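## Task

Remove the black key fob from the drawer of the small wooden box and set it down directly on the table surface, not on top of anything. Then close the drawer. The box must stay roughly in its current spot and orientation, and the other item must remain inside the drawer.

## Robot and tools

Robot: two arms, left_arm and right_arm, each with a two-finger gripper. Both arms work over one table. Calibrated base poses in the scene frame: left_arm at (+0.033, +0.312, +0.044) m, right_arm at (-0.018, -0.308, +0.004) m, both nearly unrotated. A two-camera stand sits behind the arms. Loose objects may occasionally get nudged by something other than the robot.

Scene frame: origin at table-top height, halfway between the nominal bases. +z points up, +x points out across the table, +y points toward left_arm. Arm names do not match left and right in the images. Every pose is in this frame: position in metres, orientation as a quaternion written w, x, y, z. A gripper's fingers point along its own +z and close along its own y. end_effector_position is the spot between the finger pads, just under 1 cm behind the tips. Reported poses can be off by a few centimetres, more at long reach.

Row format, used by every tool that moves the arms: one flat list of 16 numbers covering both arms, even when only one should move. Order: left_arm x, y, z, qw, qx, qy, qz, opening, then right_arm with the same 8. The positions and quaternions are absolute target poses in the scene frame, not offsets. Opening runs from -1 (closed) to +1 (fully open). Approximate pad gap: 87 mm at +1, 69 at +0.5, 43 at 0, 18 at -0.5, 0 at -1. To hold an arm still, repeat its last reported pose and the opening it should keep. To keep orientation steady, reuse the same quaternion in every row rather than copying a result's quaternion, which may have drifted.

Tools:
- execute_actions {actions, cameras}. actions holds zero or one item. An empty list returns the current state, and by default shows all camera images. An action item is {rows, steps}: up to 15 rows, steps 1 to 15 at 1/30 s each (default 15). Each row plays for one step, and the last row repeats if there are fewer rows than steps. An action needs at least 5 steps. Its result is captured 5 steps before the end, and those steps finish afterward. A wait item is {steps} with at most 300. A call is refused, and nothing is sent, if any target lies more than 0.6 m from the arm's last reported position along any gripper axis.
- move {target, speed, blend, blocking, cameras}. target is one 16-number row or a list of up to 15 rows, with no distance limit. The gripper follows a straight line to the target and turns the shorter way. speed is m/s from 0.002 to 2.9 (default 0.25), with turning capped at twice that in rad/s; give one value, or one per target. blend in metres rounds corners between listed targets; 0 means stop at each. A whole move is capped at 10 s. Openings in the first row are sent at the start; later rows change the fingers on arrival. blocking=false returns after about 0.5 s while motion continues.
- wait {seconds}: 0 to 10, sends nothing new, and returns early when a running move ends.
- stop {}: brakes a running move. Fast moves need room to stop, and the fingers keep moving.
- zoom_image {camera, region}: camera is one of cam_high, cam_low, cam_left_wrist, cam_right_wrist, taken from the latest images. region is [x0, y0, x1, y1] in image pixels with the origin at top-left, at most 504 wide and 504 high. All cameras are 672x504.
- finished_scene {scene}: scene is 1 or 2. Its result gives the next task.
- cameras argument: a list of names, ["all"], or [] for none. An unknown name invalidates the call.

Result lines: each gripper's end_effector_position and end_effector_quat_wxyz. grip_measured uses the same -1..1 scale as opening. Joint positions are waist, shoulder, elbow, wrist pitch, wrist yaw, wrist roll, then the gripper on a 0 (closed) to 1 (open) scale. Joint velocities may read "within noise". Joint torques are raw drive output including gravity; numbers 1 to 3 wrap at ±28 N m. Hand target is the pose the controller is currently driving toward. Motor temperatures appear, with MOTOR HOT at 75 °C. At 90 °C an OVER-TEMPERATURE FAULT folds that arm away for the rest of the scene. A move adds a "move:" line with its ending (done, off_target, moving, held, fault) and limits (paced: the pose was clipped; held: steps were withheld). done means at rest within 10 mm and 2 degrees. Neither done nor off_target tells you whether the arm is touching anything.

Behaviour: each step, commanded orientation is clipped to within 40 degrees of the measured orientation. Friction and weight can leave the gripper low, short or tilted, and small moves may not happen at all or may drift sideways. Check position and tilt after each move. Avoid paths that pass near an arm's own base; go around it. Joint ranges (rad): waist -2.618..3.054, shoulder 0..3.142, elbow 0..3.142 (straight at 2.901), wrist pitch and yaw ±1.571, wrist roll ±2.094. To grip, command about 0.04 below grip_measured at first contact for full force. Time keeps running while you think.

Avoid: letting the gripped object or the box fall, or leaving anything off the table. Avoid fast impacts, pressing hard against fixed or heavy things, and fast moves into contact. Keep the two grippers, their housings and their wrist cameras from touching, and never close one gripper on the other's fingers. Avoid straining the camera cables, and avoid long stretched-out holds or pushing toward unreachable poses, which heat the motors. Do not release a part while it is still moving.

Each tool is called after "Call:" by a JSON object that holds its "method" and its "body".

## Session

Call:
{"method": "execute_actions", "body": {"actions": []}}

Scene clock: 0.00 s of 6000.00 s.
left_arm: end_effector_position=(+0.4027, +0.3305, +0.0641) grip_measured=+1.000 end_effector_quat_wxyz=(+0.526, -0.046, +0.849, -0.029) | right_arm: end_effector_position=(+0.3591, -0.3331, +0.0571) grip_measured=+1.000 end_effector_quat_wxyz=(+0.574, +0.066, +0.812, -0.078)
Joint positions: left_arm=[0.103 1.588 0.372 0.752 0.089 -0.064 1] | right_arm=[0.07 1.528 0.359 0.825 0.241 0.031 1]
Joint velocities: within noise
Joint torques (N m): no reading
Motor temperatures (°C): left_arm=[26 35 37 31 25 28 24] | right_arm=[25 31 31 31 29 29 29]
Heat: left arm: 37 °C; right arm: 31 °C.
Hand target: left_arm +0.4044, +0.3307, +0.0667; +0.528, -0.045, +0.847, -0.029 | right_arm +0.3635, -0.3329, +0.0650; +0.585, +0.067, +0.805, -0.077

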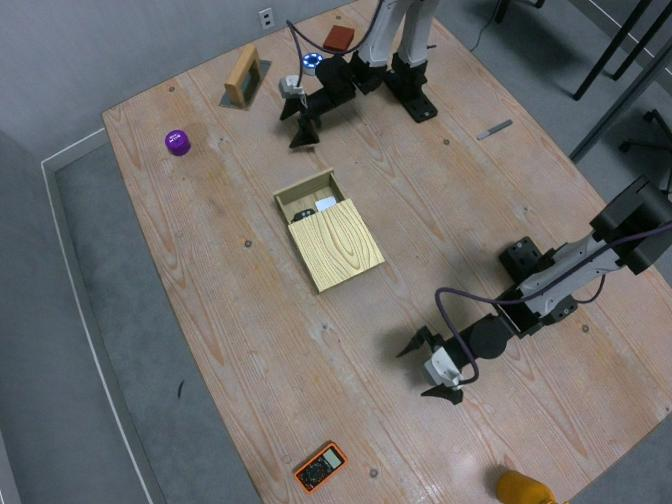

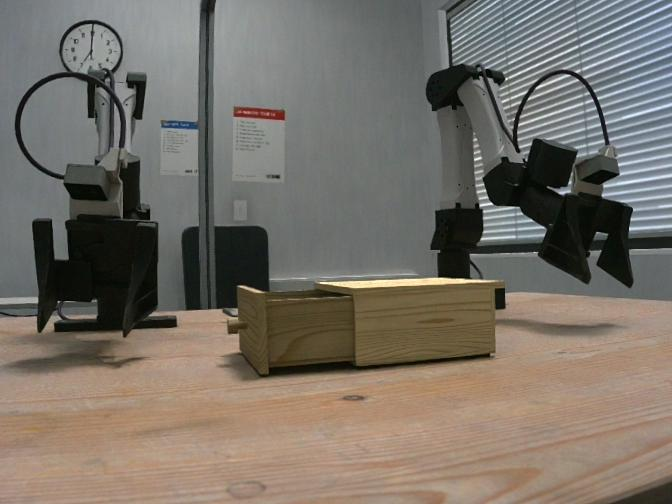

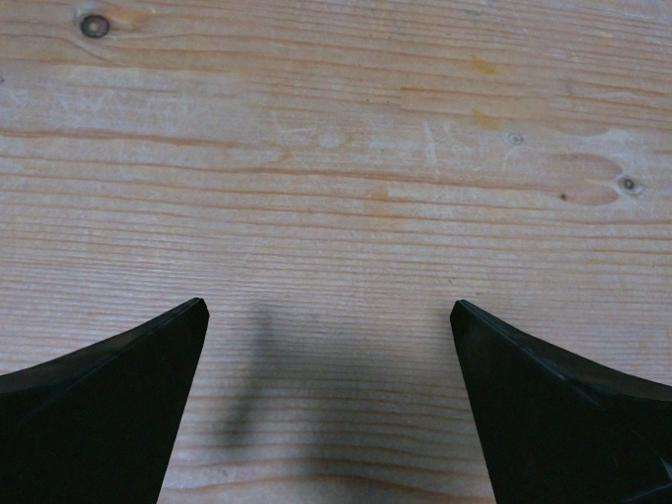

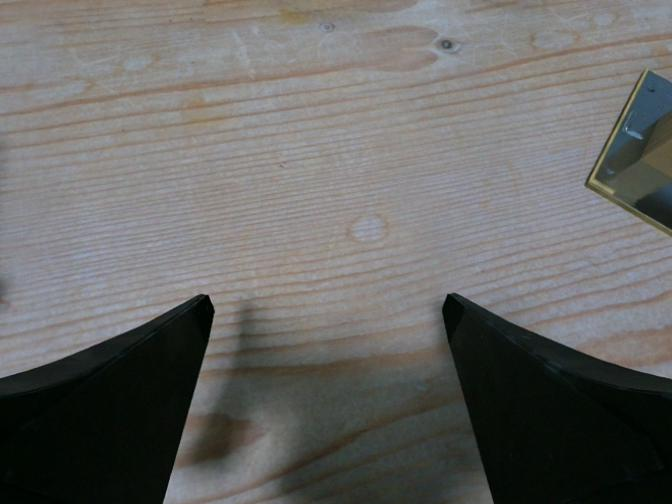

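Call:
{"method": "zoom_image", "body": {"camera": "cam_high", "region": [260, 160, 400, 300]}}

Call:
{"method": "zoom_image", "body": {"camera": "cam_low", "region": [210, 260, 510, 400]}}

Scaled by 3.600 from the camera's 672x504 image, which has a finer 960x720 frame.

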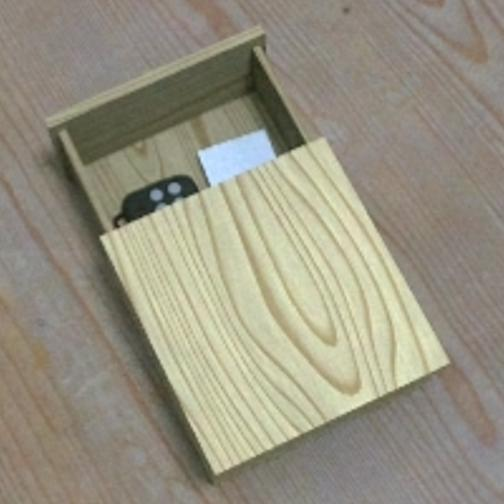

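Scaled by 1.680 from the camera's 672x504 image, which has a finer 960x720 frame.

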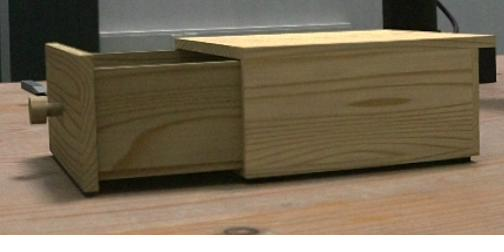

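Call:
{"method": "move", "body": {"target": [0.4027,0.3305,0.0641,0.526,-0.046,0.849,-0.029,1,0.38,-0.19,0.21,0.259,0,0.966,0,1], "cameras": ["cam_right_wrist","cam_high"]}}

Scene clock: 4.40 s of 6000.00 s.
left_arm: end_effector_position=(+0.4027, +0.3305, +0.0641) grip_measured=+1.000 end_effector_quat_wxyz=(+0.526, -0.046, +0.849, -0.029) | right_arm: end_effector_position=(+0.3751, -0.1957, +0.2056) grip_measured=+1.000 end_effector_quat_wxyz=(+0.254, -0.002, +0.967, -0.008)
Joint positions: left_arm=[0.103 1.588 0.372 0.752 0.089 -0.064 1] | right_arm=[0.352 1.821 1.867 -1.129 0.17 0.276 1]
Joint torques (N m): left_arm=[0.02 -4.98 5.39 2.31 0.04 0.15] | right_arm=[0.55 -6.24 11.48 1.02 0 -0.07]
Heat: left arm: 38 °C; right arm: 32 °C.
Hand target: left_arm +0.4026, +0.3305, +0.0641; +0.526, -0.046, +0.849, -0.029 | right_arm +0.3798, -0.1902, +0.2099; +0.259, +0.000, +0.966, +0.000
Off the commanded pose: left_arm 0.000 m, 0 deg | right_arm 0.009 m, 1 deg.
Kept back: nothing.
move: done
camera_calibration:
cam_right_wrist: T_world_to_cam=[[0.0187219, -0.999511, 0.0250292, -0.209543], [-0.934369, -0.0085818, 0.356204, 0.295225], [-0.355815, -0.0300554, -0.934073, 0.459718], [0, 0, 0, 1]] pos_world=[0.443347, -0.19309, 0.329494]
Images, in order (width x height): cam_high 672x504, cam_right_wrist 672x504.

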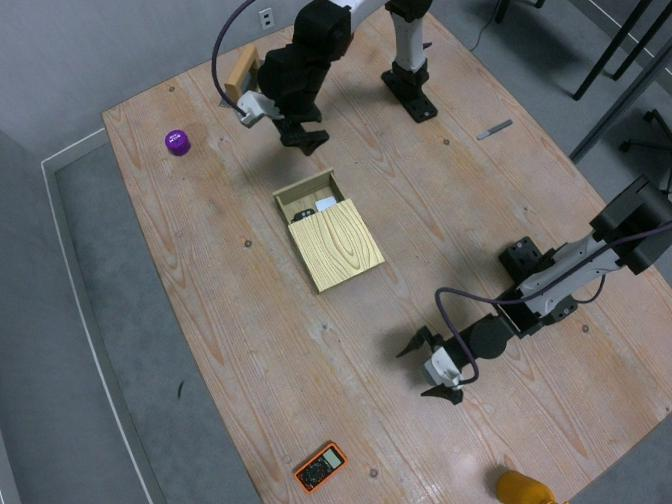

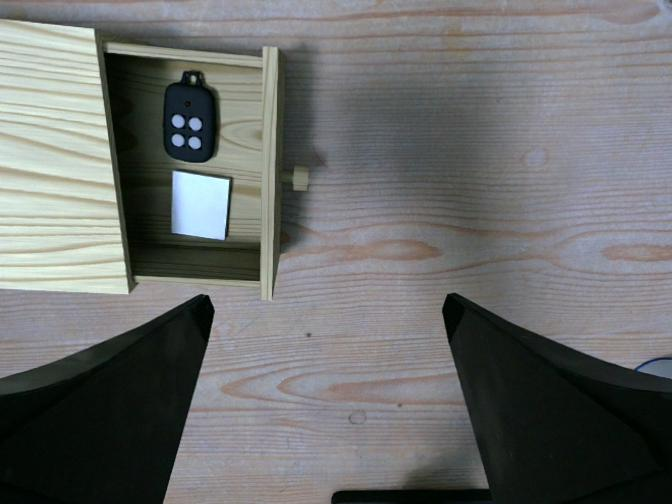

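Call:
{"method": "move", "body": {"target": [[0.4027,0.3305,0.0641,0.526,-0.046,0.849,-0.029,1,0.43,-0.165,0.15,0,0,1,0,0.5],[0.4027,0.3305,0.0641,0.526,-0.046,0.849,-0.029,1,0.433,-0.163,0.095,0,0,1,0,0.5]], "blend": [0.02,0], "cameras": ["cam_right_wrist","cam_high","cam_low"]}}

Scene clock: 7.60 s of 6000.00 s.
left_arm: end_effector_position=(+0.4027, +0.3305, +0.0641) grip_measured=+1.000 end_effector_quat_wxyz=(+0.526, -0.046, +0.849, -0.029) | right_arm: end_effector_position=(+0.4288, -0.1633, +0.0900) grip_measured=+0.500 end_effector_quat_wxyz=(+0.055, -0.004, +0.998, +0.012)
Joint positions: left_arm=[0.103 1.588 0.372 0.752 0.089 -0.064 1] | right_arm=[0.32 2.592 2.705 -1.573 0.007 0.282 0.75]
Joint torques (N m): left_arm=[0.06 -5.01 5.45 2.29 0.01 0.14] | right_arm=[-0.42 -11.12 9.87 0.34 -0.09 -0.05]
Heat: left arm: 38 °C; right arm: 33 °C.
Hand target: left_arm +0.4026, +0.3305, +0.0641; +0.526, -0.046, +0.849, -0.029 | right_arm +0.4323, -0.1632, +0.0946; +0.063, +0.002, +0.998, +0.019
Off the commanded pose: left_arm 0.000 m, 0 deg | right_arm 0.007 m, 6 deg.
joint sent to its limit (right arm) — joint 4 (wrist pitch), lower limit.
Kept back: nothing.
move: off_target (right_arm)
camera_calibration:
cam_right_wrist: T_world_to_cam=[[0.0297595, -0.999283, -0.0234272, -0.175544], [-0.718052, -0.0376771, 0.694969, 0.258894], [-0.695353, -0.00385998, -0.718658, 0.502358], [0, 0, 0, 1]] pos_world=[0.540439, -0.163725, 0.176988]
Images, in order (width x height): cam_high 672x504, cam_low 672x504, cam_right_wrist 672x504.

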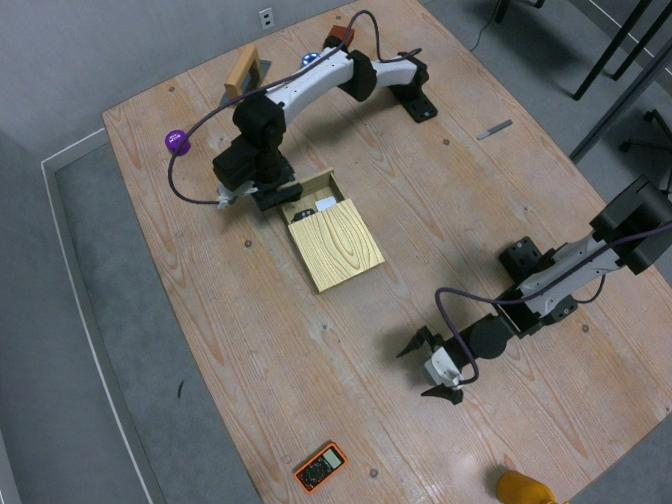

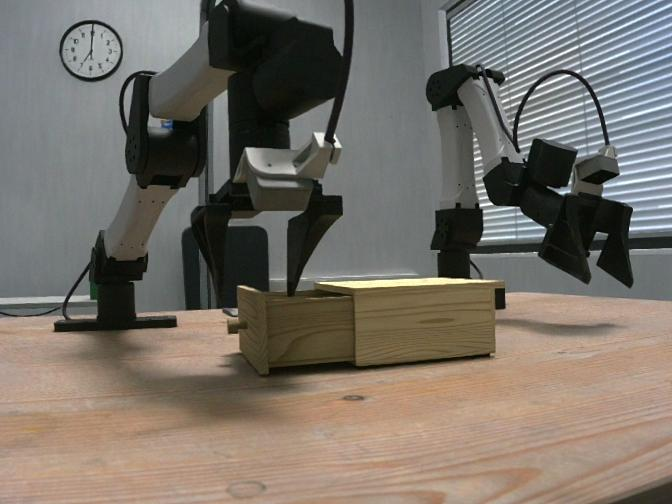

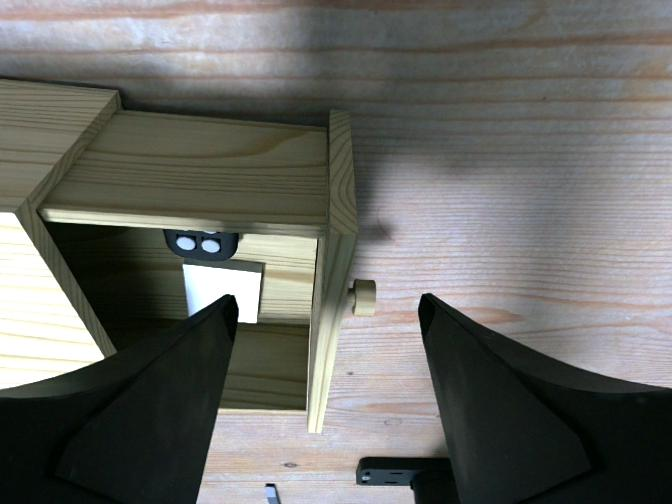

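Call:
{"method": "move", "body": {"target": [[0.4027,0.3305,0.0641,0.526,-0.046,0.849,-0.029,1,0.433,-0.164,0.063,0.055,0,0.998,0.012,0.5],[0.4027,0.3305,0.0641,0.526,-0.046,0.849,-0.029,1,0.433,-0.164,0.063,0.055,0,0.998,0.012,-0.85],[0.4027,0.3305,0.0641,0.526,-0.046,0.849,-0.029,1,0.432,-0.202,0.063,0.055,0,0.998,0.012,-0.85]], "speed": [0.1,0.1,0.06], "cameras": ["cam_right_wrist","cam_high","cam_low"]}}

Scene clock: 10.17 s of 6000.00 s.
left_arm: end_effector_position=(+0.4027, +0.3305, +0.0641) grip_measured=+1.000 end_effector_quat_wxyz=(+0.526, -0.046, +0.849, -0.029) | right_arm: end_effector_position=(+0.4259, -0.1827, +0.0436) grip_measured=-0.726 end_effector_quat_wxyz=(+0.026, +0.007, +0.999, +0.030)
Joint positions: left_arm=[0.103 1.588 0.372 0.752 0.089 -0.064 1] | right_arm=[0.265 2.518 2.37 -1.358 -0.045 0.251 0.137]
Joint torques (N m): left_arm=[0.03 -4.98 5.45 2.31 0.03 0.14] | right_arm=[-2.02 -15.54 6.17 0.31 0.47 -0.57]
Heat: left arm: 38 °C; right arm: 34 °C.
Hand target: left_arm +0.4026, +0.3305, +0.0641; +0.526, -0.046, +0.849, -0.029 | right_arm +0.4315, -0.2017, +0.0626; +0.052, +0.001, +0.999, +0.011
Off the commanded pose: left_arm 0.000 m, 0 deg | right_arm 0.028 m, 4 deg.
Kept back: nothing.
move: off_target (right_arm); target 2's new opening was sent with right_arm's hand 0.022 m and 5 deg from that target
camera_calibration:
cam_right_wrist: T_world_to_cam=[[0.00745885, -0.998169, -0.0600331, -0.184644], [-0.677544, -0.0491982, 0.733835, 0.267304], [-0.735444, 0.0352015, -0.67667, 0.489335], [0, 0, 0, 1]] pos_world=[0.542366, -0.188381, 0.123876]
Images, in order (width x height): cam_high 672x504, cam_low 672x504, cam_right_wrist 672x504.

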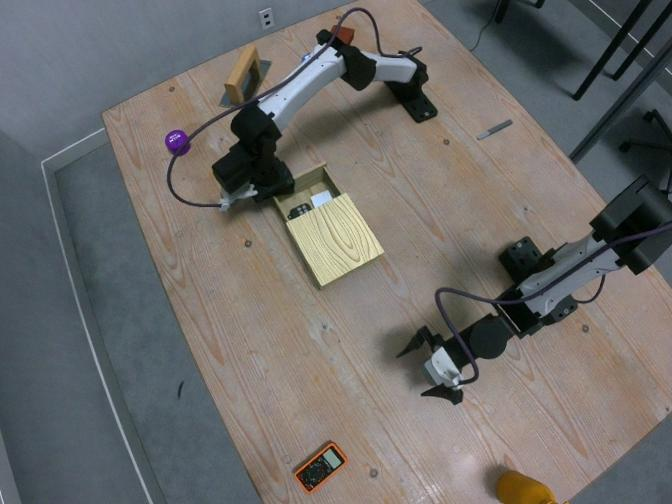

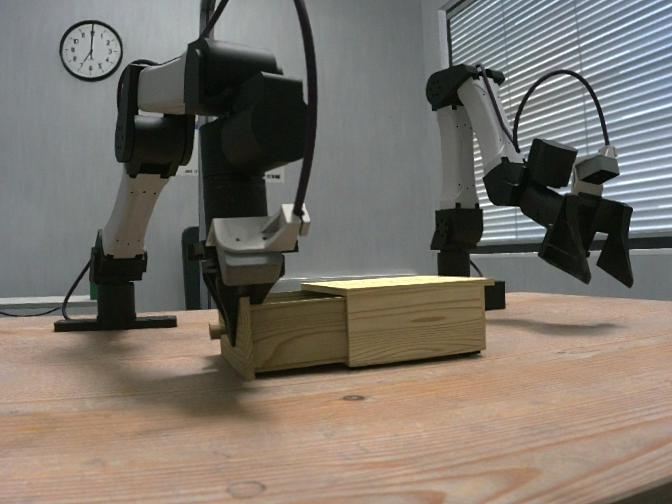

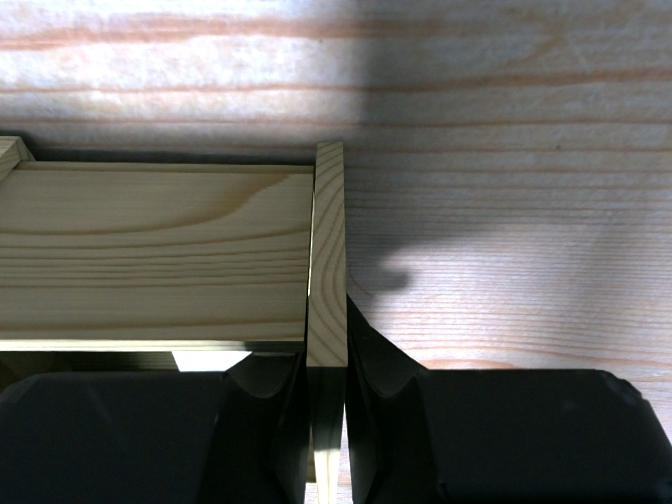

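Call:
{"method": "zoom_image", "body": {"camera": "cam_high", "region": [260, 160, 400, 300]}}

Scaled by 3.600 from the camera's 672x504 image, which has a finer 960x720 frame.

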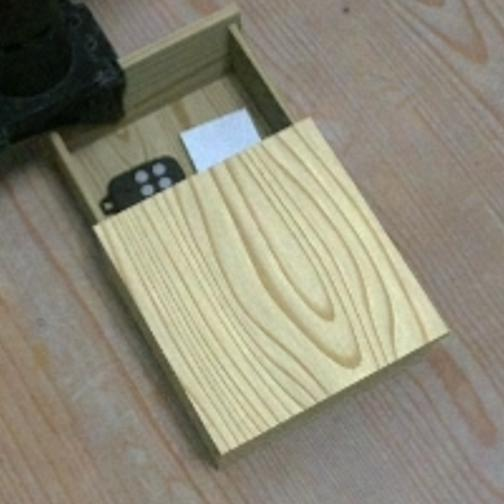

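Call:
{"method": "move", "body": {"target": [[0.35,0.15,0.18,0.3234,0.306,0.889,-0.1114,-1,0.4259,-0.1827,0.0436,0.026,0.007,0.999,0.03,-0.85],[0.40,0.03,0.12,0.3234,0.306,0.889,-0.1114,-1,0.4259,-0.1827,0.0436,0.026,0.007,0.999,0.03,-0.85],[0.40,0.03,0.085,0.3234,0.306,0.889,-0.1114,-1,0.4259,-0.1827,0.0436,0.026,0.007,0.999,0.03,-0.85],[0.40,0.03,0.05,0.3234,0.306,0.889,-0.1114,-1,0.4259,-0.1827,0.0436,0.026,0.007,0.999,0.03,-0.85]], "blend": [0.04,0.01,0,0], "speed": [0.25,0.2,0.1,0.04], "cameras": ["cam_high","cam_low"]}}

Scene clock: 15.47 s of 6000.00 s.
left_arm: end_effector_position=(+0.4130, +0.0179, +0.0843) grip_measured=-0.993 end_effector_quat_wxyz=(+0.365, +0.305, +0.870, -0.131) | right_arm: end_effector_position=(+0.4258, -0.1819, +0.0437) grip_measured=-0.726 end_effector_quat_wxyz=(+0.026, +0.009, +0.999, +0.031)
Joint positions: left_arm=[-0.648 1.912 1.186 -0.049 0.022 0.013 0.004] | right_arm=[0.265 2.517 2.369 -1.357 -0.049 0.254 0.137]
Joint torques (N m): left_arm=[-0.17 -6.01 4.78 1.69 -0.14 0.09] | right_arm=[0.05 -11.58 7.35 0.33 -0.01 -0.2]
Heat: left arm: 39 °C; right arm: 35 °C.
Hand target: left_arm +0.3990, +0.0307, +0.0516; +0.323, +0.306, +0.888, -0.111 | right_arm +0.4259, -0.1827, +0.0436; +0.026, +0.007, +0.999, +0.030
Off the commanded pose: left_arm 0.039 m, 6 deg | right_arm 0.001 m, 0 deg.
Kept back: nothing.
move: off_target (left_arm)
Images, in order (width x height): cam_high 672x504, cam_low 672x504.

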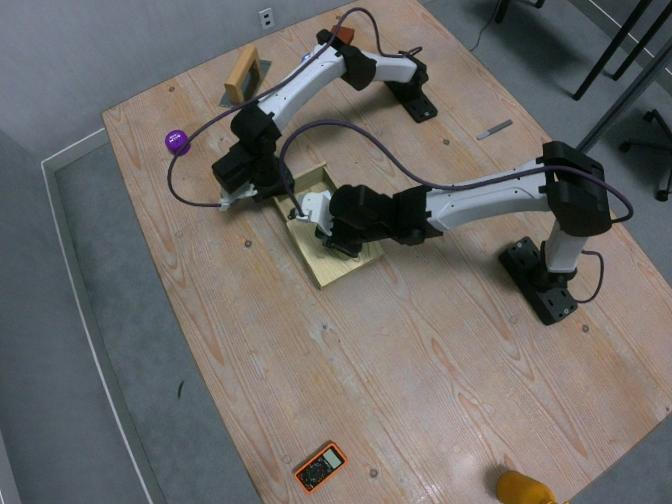

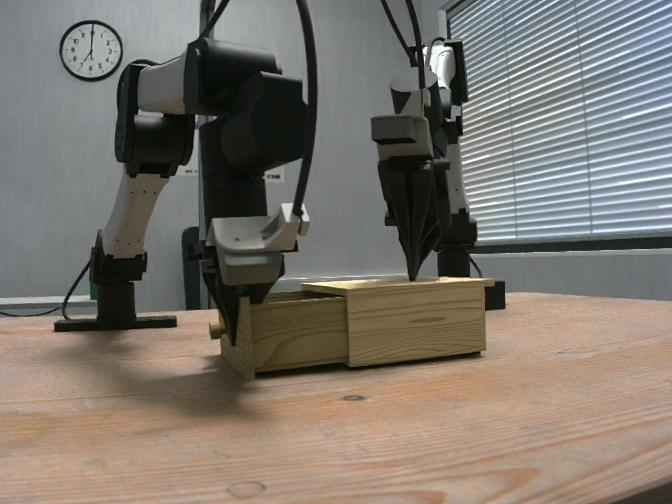

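Call:
{"method": "move", "body": {"target": [0.399,0.0307,0.042,0.3234,0.306,0.889,-0.1114,-1,0.43,-0.235,0.046,0.026,0.007,0.999,0.02,-0.85], "speed": 0.05, "cameras": ["cam_high","cam_low"]}}

Call:
{"method": "zoom_image", "body": {"camera": "cam_high", "region": [260, 160, 400, 300]}}

Scene clock: 17.13 s of 6000.00 s.
left_arm: end_effector_position=(+0.4179, +0.0115, +0.0842) grip_measured=-0.993 end_effector_quat_wxyz=(+0.381, +0.302, +0.863, -0.139) | right_arm: end_effector_position=(+0.4282, -0.1957, +0.0425) grip_measured=-0.711 end_effector_quat_wxyz=(+0.020, +0.005, +0.998, +0.052)
Joint positions: left_arm=[-0.652 1.923 1.173 0.014 0.022 0.008 0.003] | right_arm=[0.221 2.517 2.36 -1.353 -0.094 0.203 0.144]
Joint torques (N m): left_arm=[0.16 -6.06 4.38 1.33 -0.14 0.13] | right_arm=[-5.23 -13.34 4.89 0.2 0.56 -0.73]
Heat: left arm: 39 °C; right arm: 35 °C.
Hand target: left_arm +0.3981, +0.0313, +0.0447; +0.324, +0.306, +0.888, -0.111 | right_arm +0.4290, -0.2335, +0.0462; +0.023, +0.007, +1.000, +0.020
Off the commanded pose: left_arm 0.050 m, 8 deg | right_arm 0.040 m, 4 deg.
Kept back: nothing.
move: off_target (left_arm, right_arm)
Images, in order (width x height): cam_high 672x504, cam_low 672x504.

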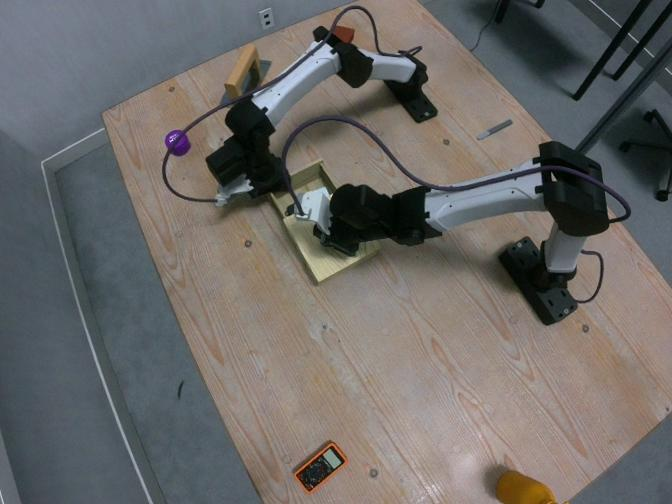

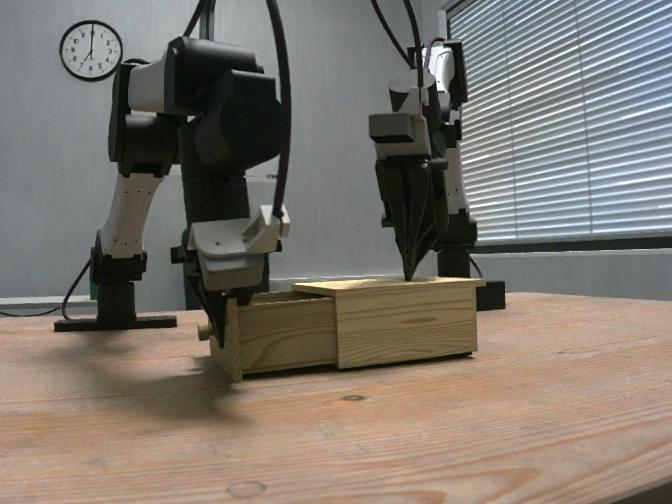

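Scaled by 3.600 from the camera's 672x504 image, which has a finer 960x720 frame.

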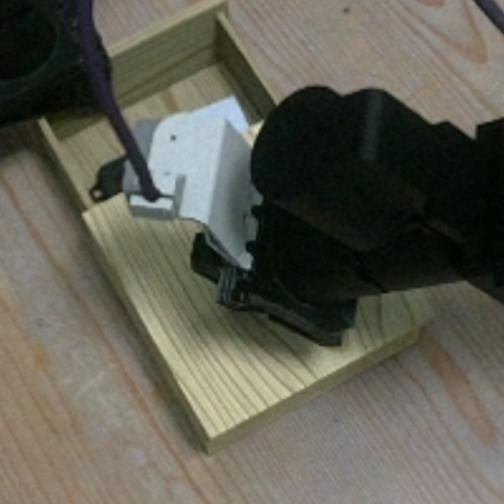

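Call:
{"method": "move", "body": {"target": [[0.399,0.0307,0.085,0.3234,0.306,0.889,-0.1114,-1,0.428,-0.1957,0.0425,0.026,0.007,0.999,0.03,-0.3],[0.38,0.05,0.13,0.3234,0.306,0.889,-0.1114,-1,0.428,-0.1957,0.10,0.026,0.007,0.999,0.02,-0.3],[0.33,0.22,0.18,0.3234,0.306,0.889,-0.1114,-1,0.38,-0.21,0.21,0.259,0,0.966,0,0.5]], "blend": [0,0.01,0], "cameras": ["cam_right_wrist","cam_high","cam_low"]}}

Call:
{"method": "zoom_image", "body": {"camera": "cam_high", "region": [260, 160, 400, 300]}}

Scene clock: 20.67 s of 6000.00 s.
left_arm: end_effector_position=(+0.3338, +0.2204, +0.1800) grip_measured=-0.993 end_effector_quat_wxyz=(+0.325, +0.302, +0.890, -0.105) | right_arm: end_effector_position=(+0.3793, -0.2112, +0.1975) grip_measured=+0.500 end_effector_quat_wxyz=(+0.235, -0.002, +0.972, -0.002)
Joint positions: left_arm=[-0.181 1.274 0.996 -0.647 0.285 0.373 0.003] | right_arm=[0.297 1.846 1.878 -1.143 0.124 0.234 0.75]
Joint torques (N m): left_arm=[0.49 -4.77 7.05 1.66 0.32 0.26] | right_arm=[0.76 -10.45 7.13 1.2 0.19 -0.1]
Motor temperatures (°C): left_arm=[26 39 40 34 25 28 24] | right_arm=[25 36 33 31 28 29 29]
Heat: left arm: 40 °C; right arm: 36 °C.
Hand target: left_arm +0.3300, +0.2199, +0.1800; +0.323, +0.306, +0.889, -0.111 | right_arm +0.3798, -0.2100, +0.2099; +0.258, +0.000, +0.966, +0.000
Off the commanded pose: left_arm 0.004 m, 1 deg | right_arm 0.013 m, 3 deg.
Kept back: nothing.
move: off_target (right_arm); target 3's new opening was sent with right_arm's hand 0.013 m and 3 deg from that target
camera_calibration:
cam_right_wrist: T_world_to_cam=[[0.0225142, -0.999659, 0.0132007, -0.224083], [-0.919483, -0.0155212, 0.392822, 0.287564], [-0.392483, -0.0209819, -0.91952, 0.466148], [0, 0, 0, 1]] pos_world=[0.452411, -0.209762, 0.318629]
Images, in order (width x height): cam_high 672x504, cam_low 672x504, cam_right_wrist 672x504.

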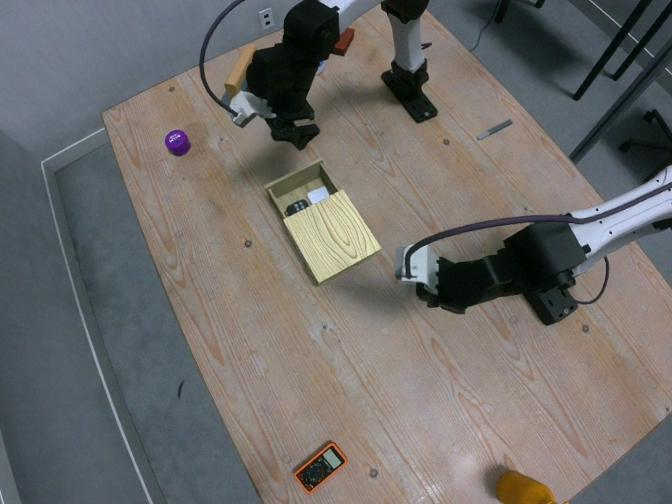

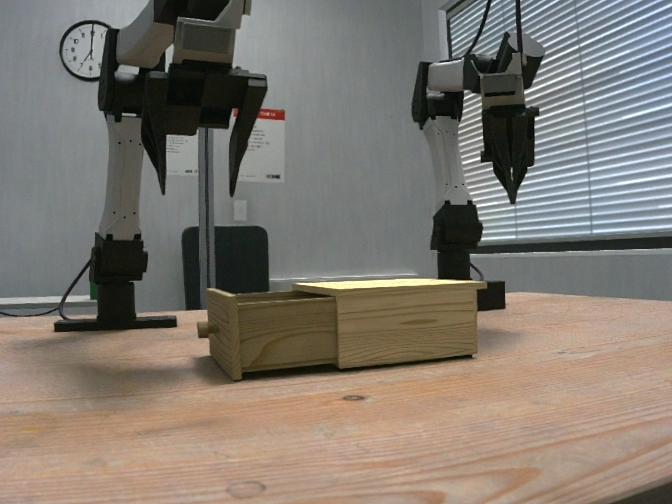

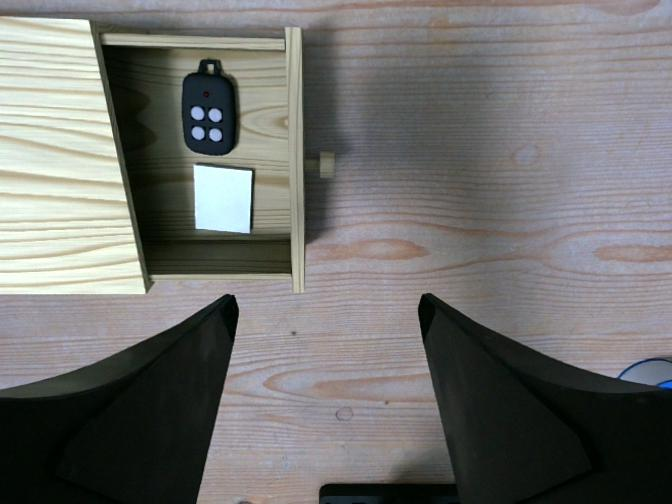

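Scaled by 3.600 from the camera's 672x504 image, which has a finer 960x720 frame.

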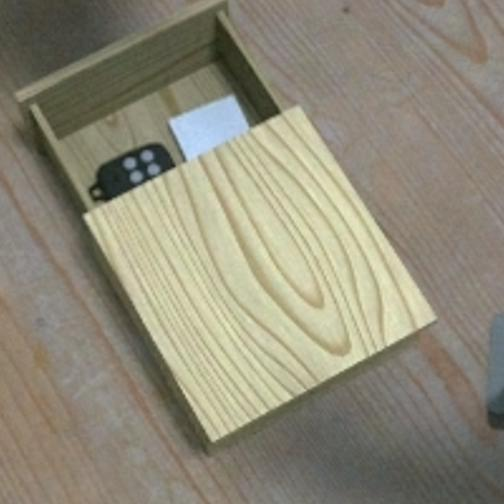

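Call:
{"method": "move", "body": {"target": [[0.3338,0.2204,0.18,0.325,0.302,0.89,-0.105,-1,0.43,-0.130,0.15,0.03,0,0.998,0.044,0.1],[0.3338,0.2204,0.18,0.325,0.302,0.89,-0.105,-1,0.432,-0.127,0.095,0.03,0,0.998,0.044,0.1]], "blend": [0.02,0], "cameras": ["cam_right_wrist","cam_high","cam_low"]}}

Scene clock: 23.40 s of 6000.00 s.
left_arm: end_effector_position=(+0.3338, +0.2204, +0.1800) grip_measured=-0.993 end_effector_quat_wxyz=(+0.325, +0.302, +0.890, -0.105) | right_arm: end_effector_position=(+0.4303, -0.1333, +0.0899) grip_measured=+0.100 end_effector_quat_wxyz=(+0.060, +0.003, +0.997, +0.050)
Joint positions: left_arm=[-0.181 1.274 0.996 -0.647 0.285 0.374 0.003] | right_arm=[0.352 2.63 2.777 -1.572 -0.056 0.331 0.55]
Joint torques (N m): left_arm=[0.01 -4.07 7.46 1.77 0.16 0.12] | right_arm=[0.81 -11.41 9.88 0.37 -0.11 -0.05]
Heat: left arm: 40 °C; right arm: 37 °C.
Hand target: left_arm +0.3338, +0.2204, +0.1800; +0.325, +0.302, +0.890, -0.105 | right_arm +0.4313, -0.1272, +0.0946; +0.067, +0.003, +0.996, +0.058
Off the commanded pose: left_arm 0.000 m, 0 deg | right_arm 0.008 m, 3 deg.
joint sent to its limit (right arm) — joint 4 (wrist pitch), lower limit.
Kept back: nothing.
move: off_target (right_arm)
camera_calibration:
cam_right_wrist: T_world_to_cam=[[0.0213661, -0.994892, -0.0986603, -0.134747], [-0.725509, -0.0833266, 0.683149, 0.259331], [-0.687881, 0.0569827, -0.723583, 0.508875], [0, 0, 0, 1]] pos_world=[0.541072, -0.141446, 0.177758]
Images, in order (width x height): cam_high 672x504, cam_low 672x504, cam_right_wrist 672x504.

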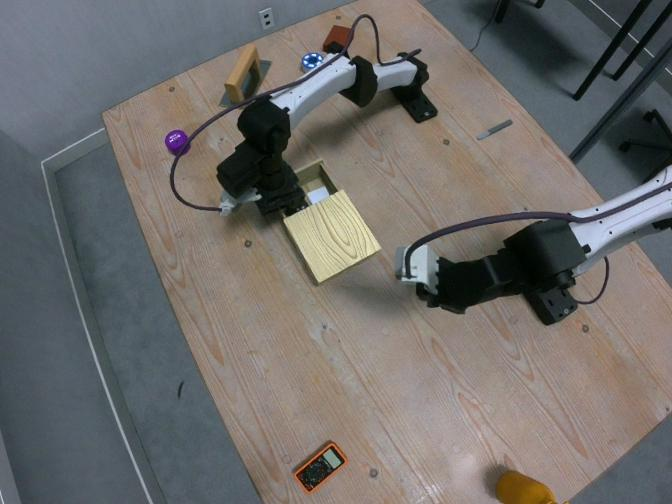

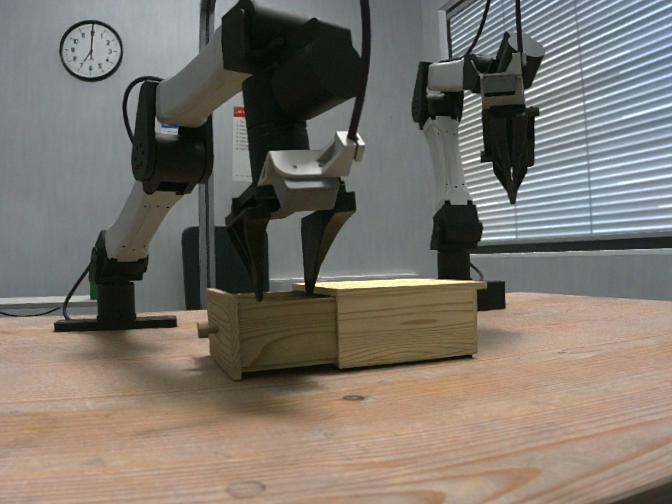

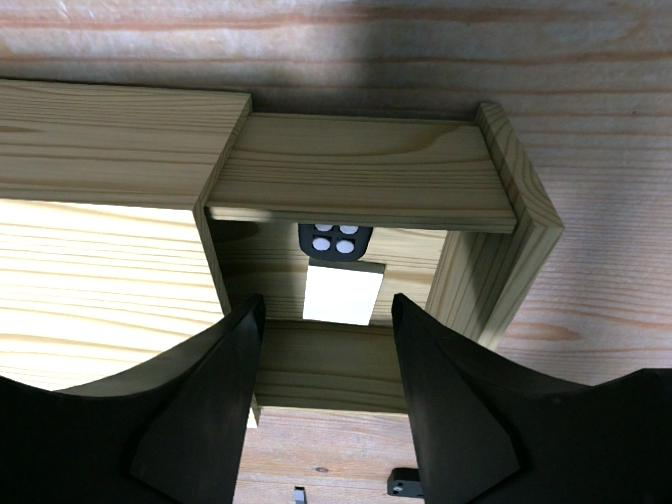

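Call:
{"method": "move", "body": {"target": [[0.3338,0.2204,0.18,0.325,0.302,0.89,-0.105,-1,0.432,-0.127,0.06,0.03,0,0.998,0.052,0.1],[0.3338,0.2204,0.18,0.325,0.302,0.89,-0.105,-1,0.432,-0.127,0.024,0.03,0,0.998,0.052,0.1]], "blend": [0.005,0], "speed": 0.06, "cameras": ["cam_right_wrist","cam_high","cam_low"]}}

Call:
{"method": "zoom_image", "body": {"camera": "cam_high", "region": [260, 160, 400, 300]}}

Scene clock: 25.37 s of 6000.00 s.
left_arm: end_effector_position=(+0.3338, +0.2204, +0.1800) grip_measured=-0.993 end_effector_quat_wxyz=(+0.325, +0.302, +0.890, -0.105) | right_arm: end_effector_position=(+0.4160, -0.1382, +0.0347) grip_measured=+0.100 end_effector_quat_wxyz=(-0.002, +0.003, +0.999, +0.034)
Joint positions: left_arm=[-0.181 1.274 0.996 -0.647 0.285 0.374 0.003] | right_arm=[0.348 2.642 2.561 -1.473 -0.066 0.326 0.55]
Joint velocities: left_arm=[within noise] | right_arm=[0.007 -0.046 -0.085 0.066 -0.066 0.007 0.006]
Joint torques (N m): left_arm=[0.01 -4.04 7.49 1.78 0.15 0.14] | right_arm=[0.7 -11.71 4.52 1.07 -0.16 -0.14]
Heat: left arm: 40 °C; right arm: 37 °C.
Hand target: left_arm +0.3338, +0.2204, +0.1800; +0.325, +0.302, +0.890, -0.105 | right_arm +0.4310, -0.1273, +0.0251; +0.027, -0.001, +0.998, +0.051
Off the commanded pose: left_arm 0.000 m, 0 deg | right_arm 0.022 m, 4 deg.
Kept back: nothing.
move: off_target (right_arm)
camera_calibration:
cam_right_wrist: T_world_to_cam=[[0.0135644, -0.997481, -0.0696181, -0.142786], [-0.634897, -0.0623802, 0.770074, 0.248428], [-0.772478, 0.0337548, -0.634144, 0.488175], [0, 0, 0, 1]] pos_world=[0.536767, -0.143408, 0.108324]
Images, in order (width x height): cam_high 672x504, cam_low 672x504, cam_right_wrist 672x504.

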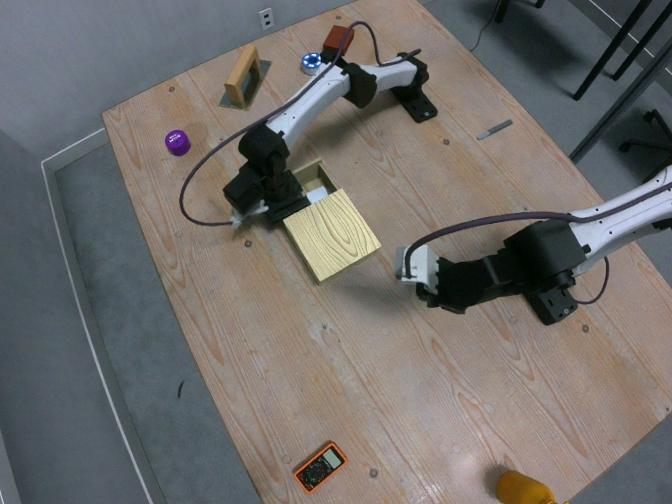

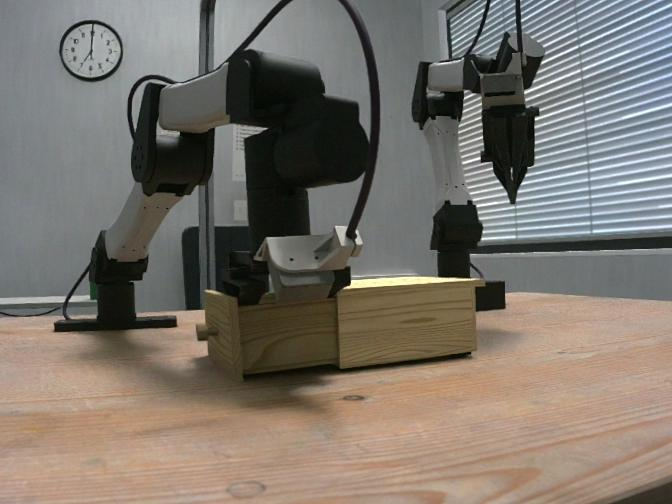

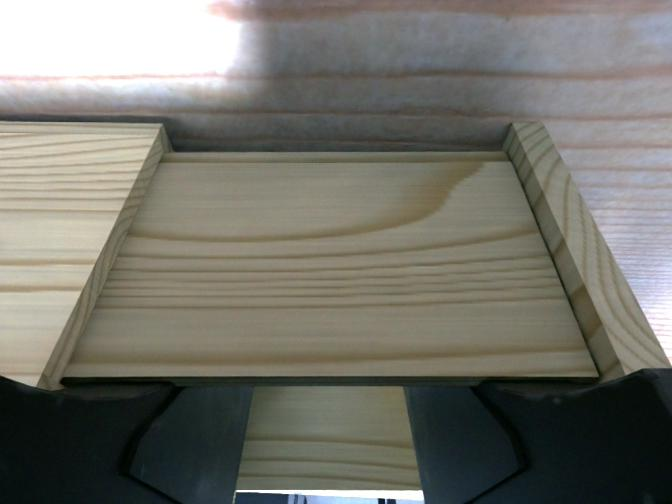

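Scaled by 3.600 from the camera's 672x504 image, which has a finer 960x720 frame.

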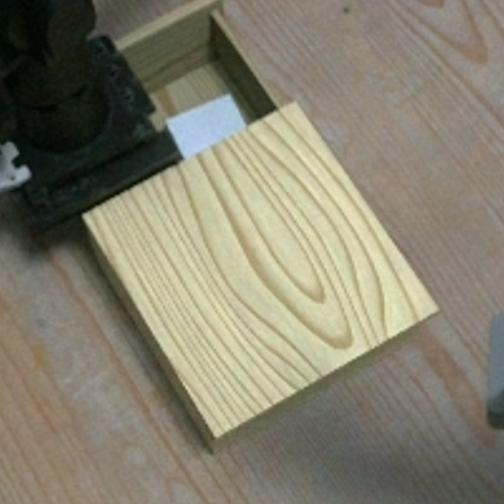

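Call:
{"method": "move", "body": {"target": [[0.3338,0.2204,0.18,0.325,0.302,0.89,-0.105,-1,0.436,-0.12,0.075,0.03,0,0.998,0.07,0.05],[0.3338,0.2204,0.18,0.325,0.302,0.89,-0.105,-1,0.436,-0.118,0.058,0.03,0,0.998,0.07,0.05]], "speed": 0.1, "cameras": ["cam_right_wrist","cam_low"]}}

Scene clock: 27.80 s of 6000.00 s.
left_arm: end_effector_position=(+0.3338, +0.2204, +0.1800) grip_measured=-0.993 end_effector_quat_wxyz=(+0.325, +0.302, +0.890, -0.105) | right_arm: end_effector_position=(+0.4336, -0.1257, +0.0599) grip_measured=+0.050 end_effector_quat_wxyz=(+0.035, +0.002, +0.997, +0.066)
Joint positions: left_arm=[-0.181 1.274 0.996 -0.647 0.285 0.374 0.003] | right_arm=[0.348 2.728 2.838 -1.572 -0.102 0.327 0.525]
Joint torques (N m): left_arm=[-0.01 -4.03 7.47 1.78 0.16 0.14] | right_arm=[0.96 -10.55 9.98 0.42 -0.15 -0.07]
Heat: left arm: 41 °C; right arm: 38 °C.
Hand target: left_arm +0.3338, +0.2204, +0.1800; +0.325, +0.302, +0.890, -0.105 | right_arm +0.4354, -0.1181, +0.0578; +0.039, +0.001, +0.997, +0.073
Off the commanded pose: left_arm 0.000 m, 0 deg | right_arm 0.008 m, 1 deg.
elbow stopped short (right arm): the move would have taken joint 3 (elbow) straighter than the controller allows.
Kept back: nothing.
move: done
camera_calibration:
cam_right_wrist: T_world_to_cam=[[0.0219524, -0.991126, -0.131098, -0.128049], [-0.690896, -0.10982, 0.714564, 0.262625], [-0.722621, 0.0748889, -0.687176, 0.504027], [0, 0, 0, 1]] pos_world=[0.548478, -0.135817, 0.141906]
Images, in order (width x height): cam_low 672x504, cam_right_wrist 672x504.

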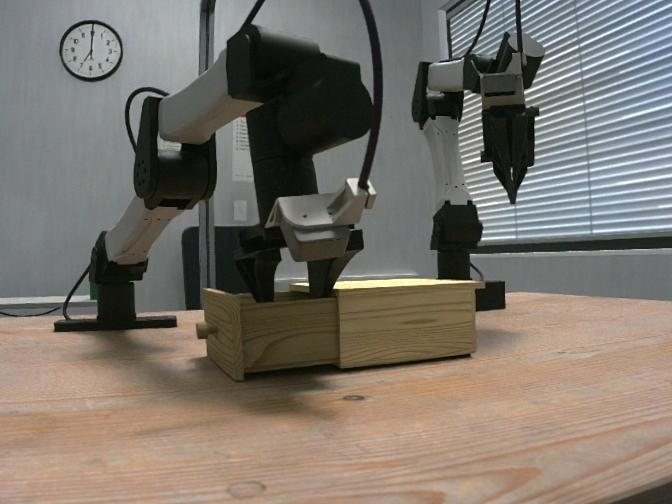

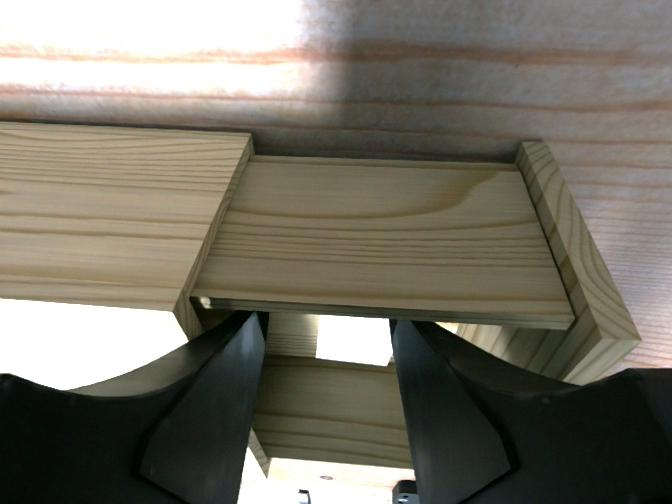

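Call:
{"method": "move", "body": {"target": [0.3338,0.2204,0.18,0.325,0.302,0.89,-0.105,-1,0.436,-0.119,0.018,0.03,0,0.998,0.07,0.05], "speed": 0.05, "cameras": ["cam_right_wrist","cam_low","cam_high"]}}

Scene clock: 29.07 s of 6000.00 s.
left_arm: end_effector_position=(+0.3338, +0.2204, +0.1800) grip_measured=-0.993 end_effector_quat_wxyz=(+0.325, +0.302, +0.890, -0.105) | right_arm: end_effector_position=(+0.4169, -0.1356, +0.0355) grip_measured=+0.050 end_effector_quat_wxyz=(-0.009, +0.004, +0.999, +0.044)
Joint positions: left_arm=[-0.181 1.274 0.996 -0.647 0.285 0.374 0.003] | right_arm=[0.345 2.683 2.641 -1.518 -0.09 0.322 0.525]
Joint velocities: left_arm=[within noise] | right_arm=[-0.017 -0.105 -0.198 0.125 -0.022 -0.022 -0.001]
Joint torques (N m): left_arm=[-0.01 -4.01 7.5 1.79 0.16 0.13] | right_arm=[1.29 -10.77 4.31 1.27 -0.27 -0.1]
Heat: left arm: 41 °C; right arm: 38 °C.
Hand target: left_arm +0.3338, +0.2204, +0.1800; +0.325, +0.302, +0.890, -0.105 | right_arm +0.4341, -0.1198, +0.0197; +0.022, -0.001, +0.998, +0.067
Off the commanded pose: left_arm 0.000 m, 0 deg | right_arm 0.031 m, 5 deg.
Kept back: nothing.
move: off_target (right_arm)
camera_calibration:
cam_right_wrist: T_world_to_cam=[[0.0128563, -0.995834, -0.0902742, -0.138918], [-0.624622, -0.0784979, 0.776972, 0.241827], [-0.780822, 0.0463982, -0.623029, 0.494111], [0, 0, 0, 1]] pos_world=[0.538649, -0.142282, 0.107411]
Images, in order (width x height): cam_high 672x504, cam_low 672x504, cam_right_wrist 672x504.

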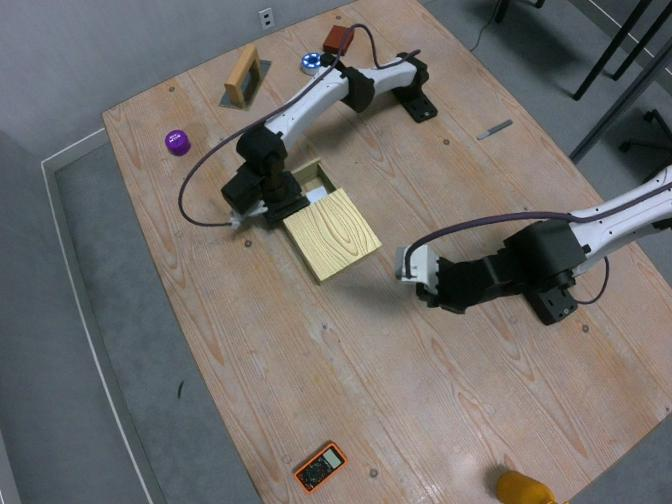

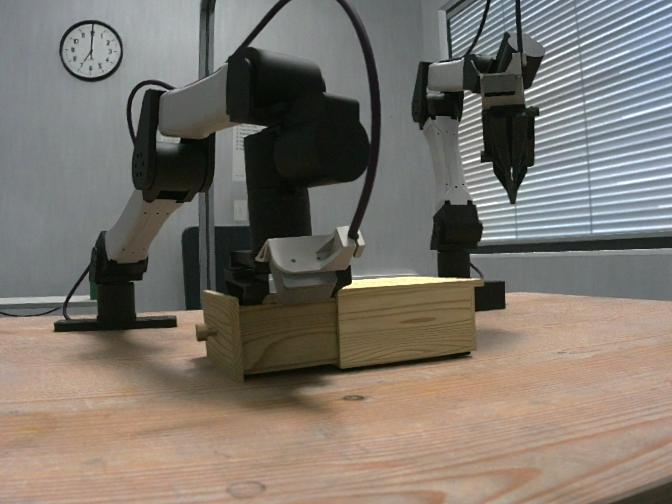

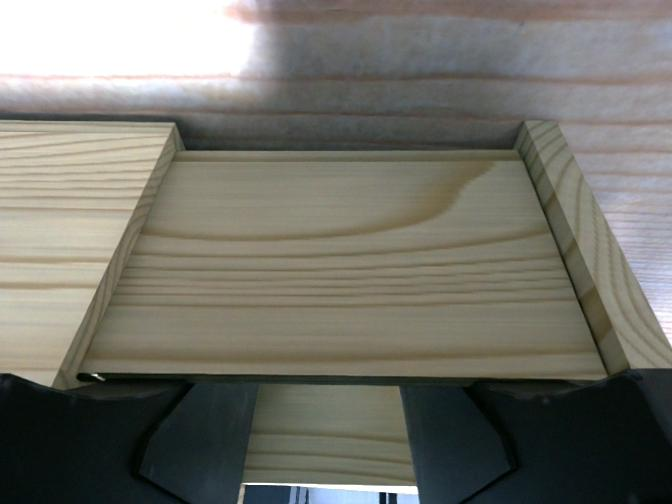

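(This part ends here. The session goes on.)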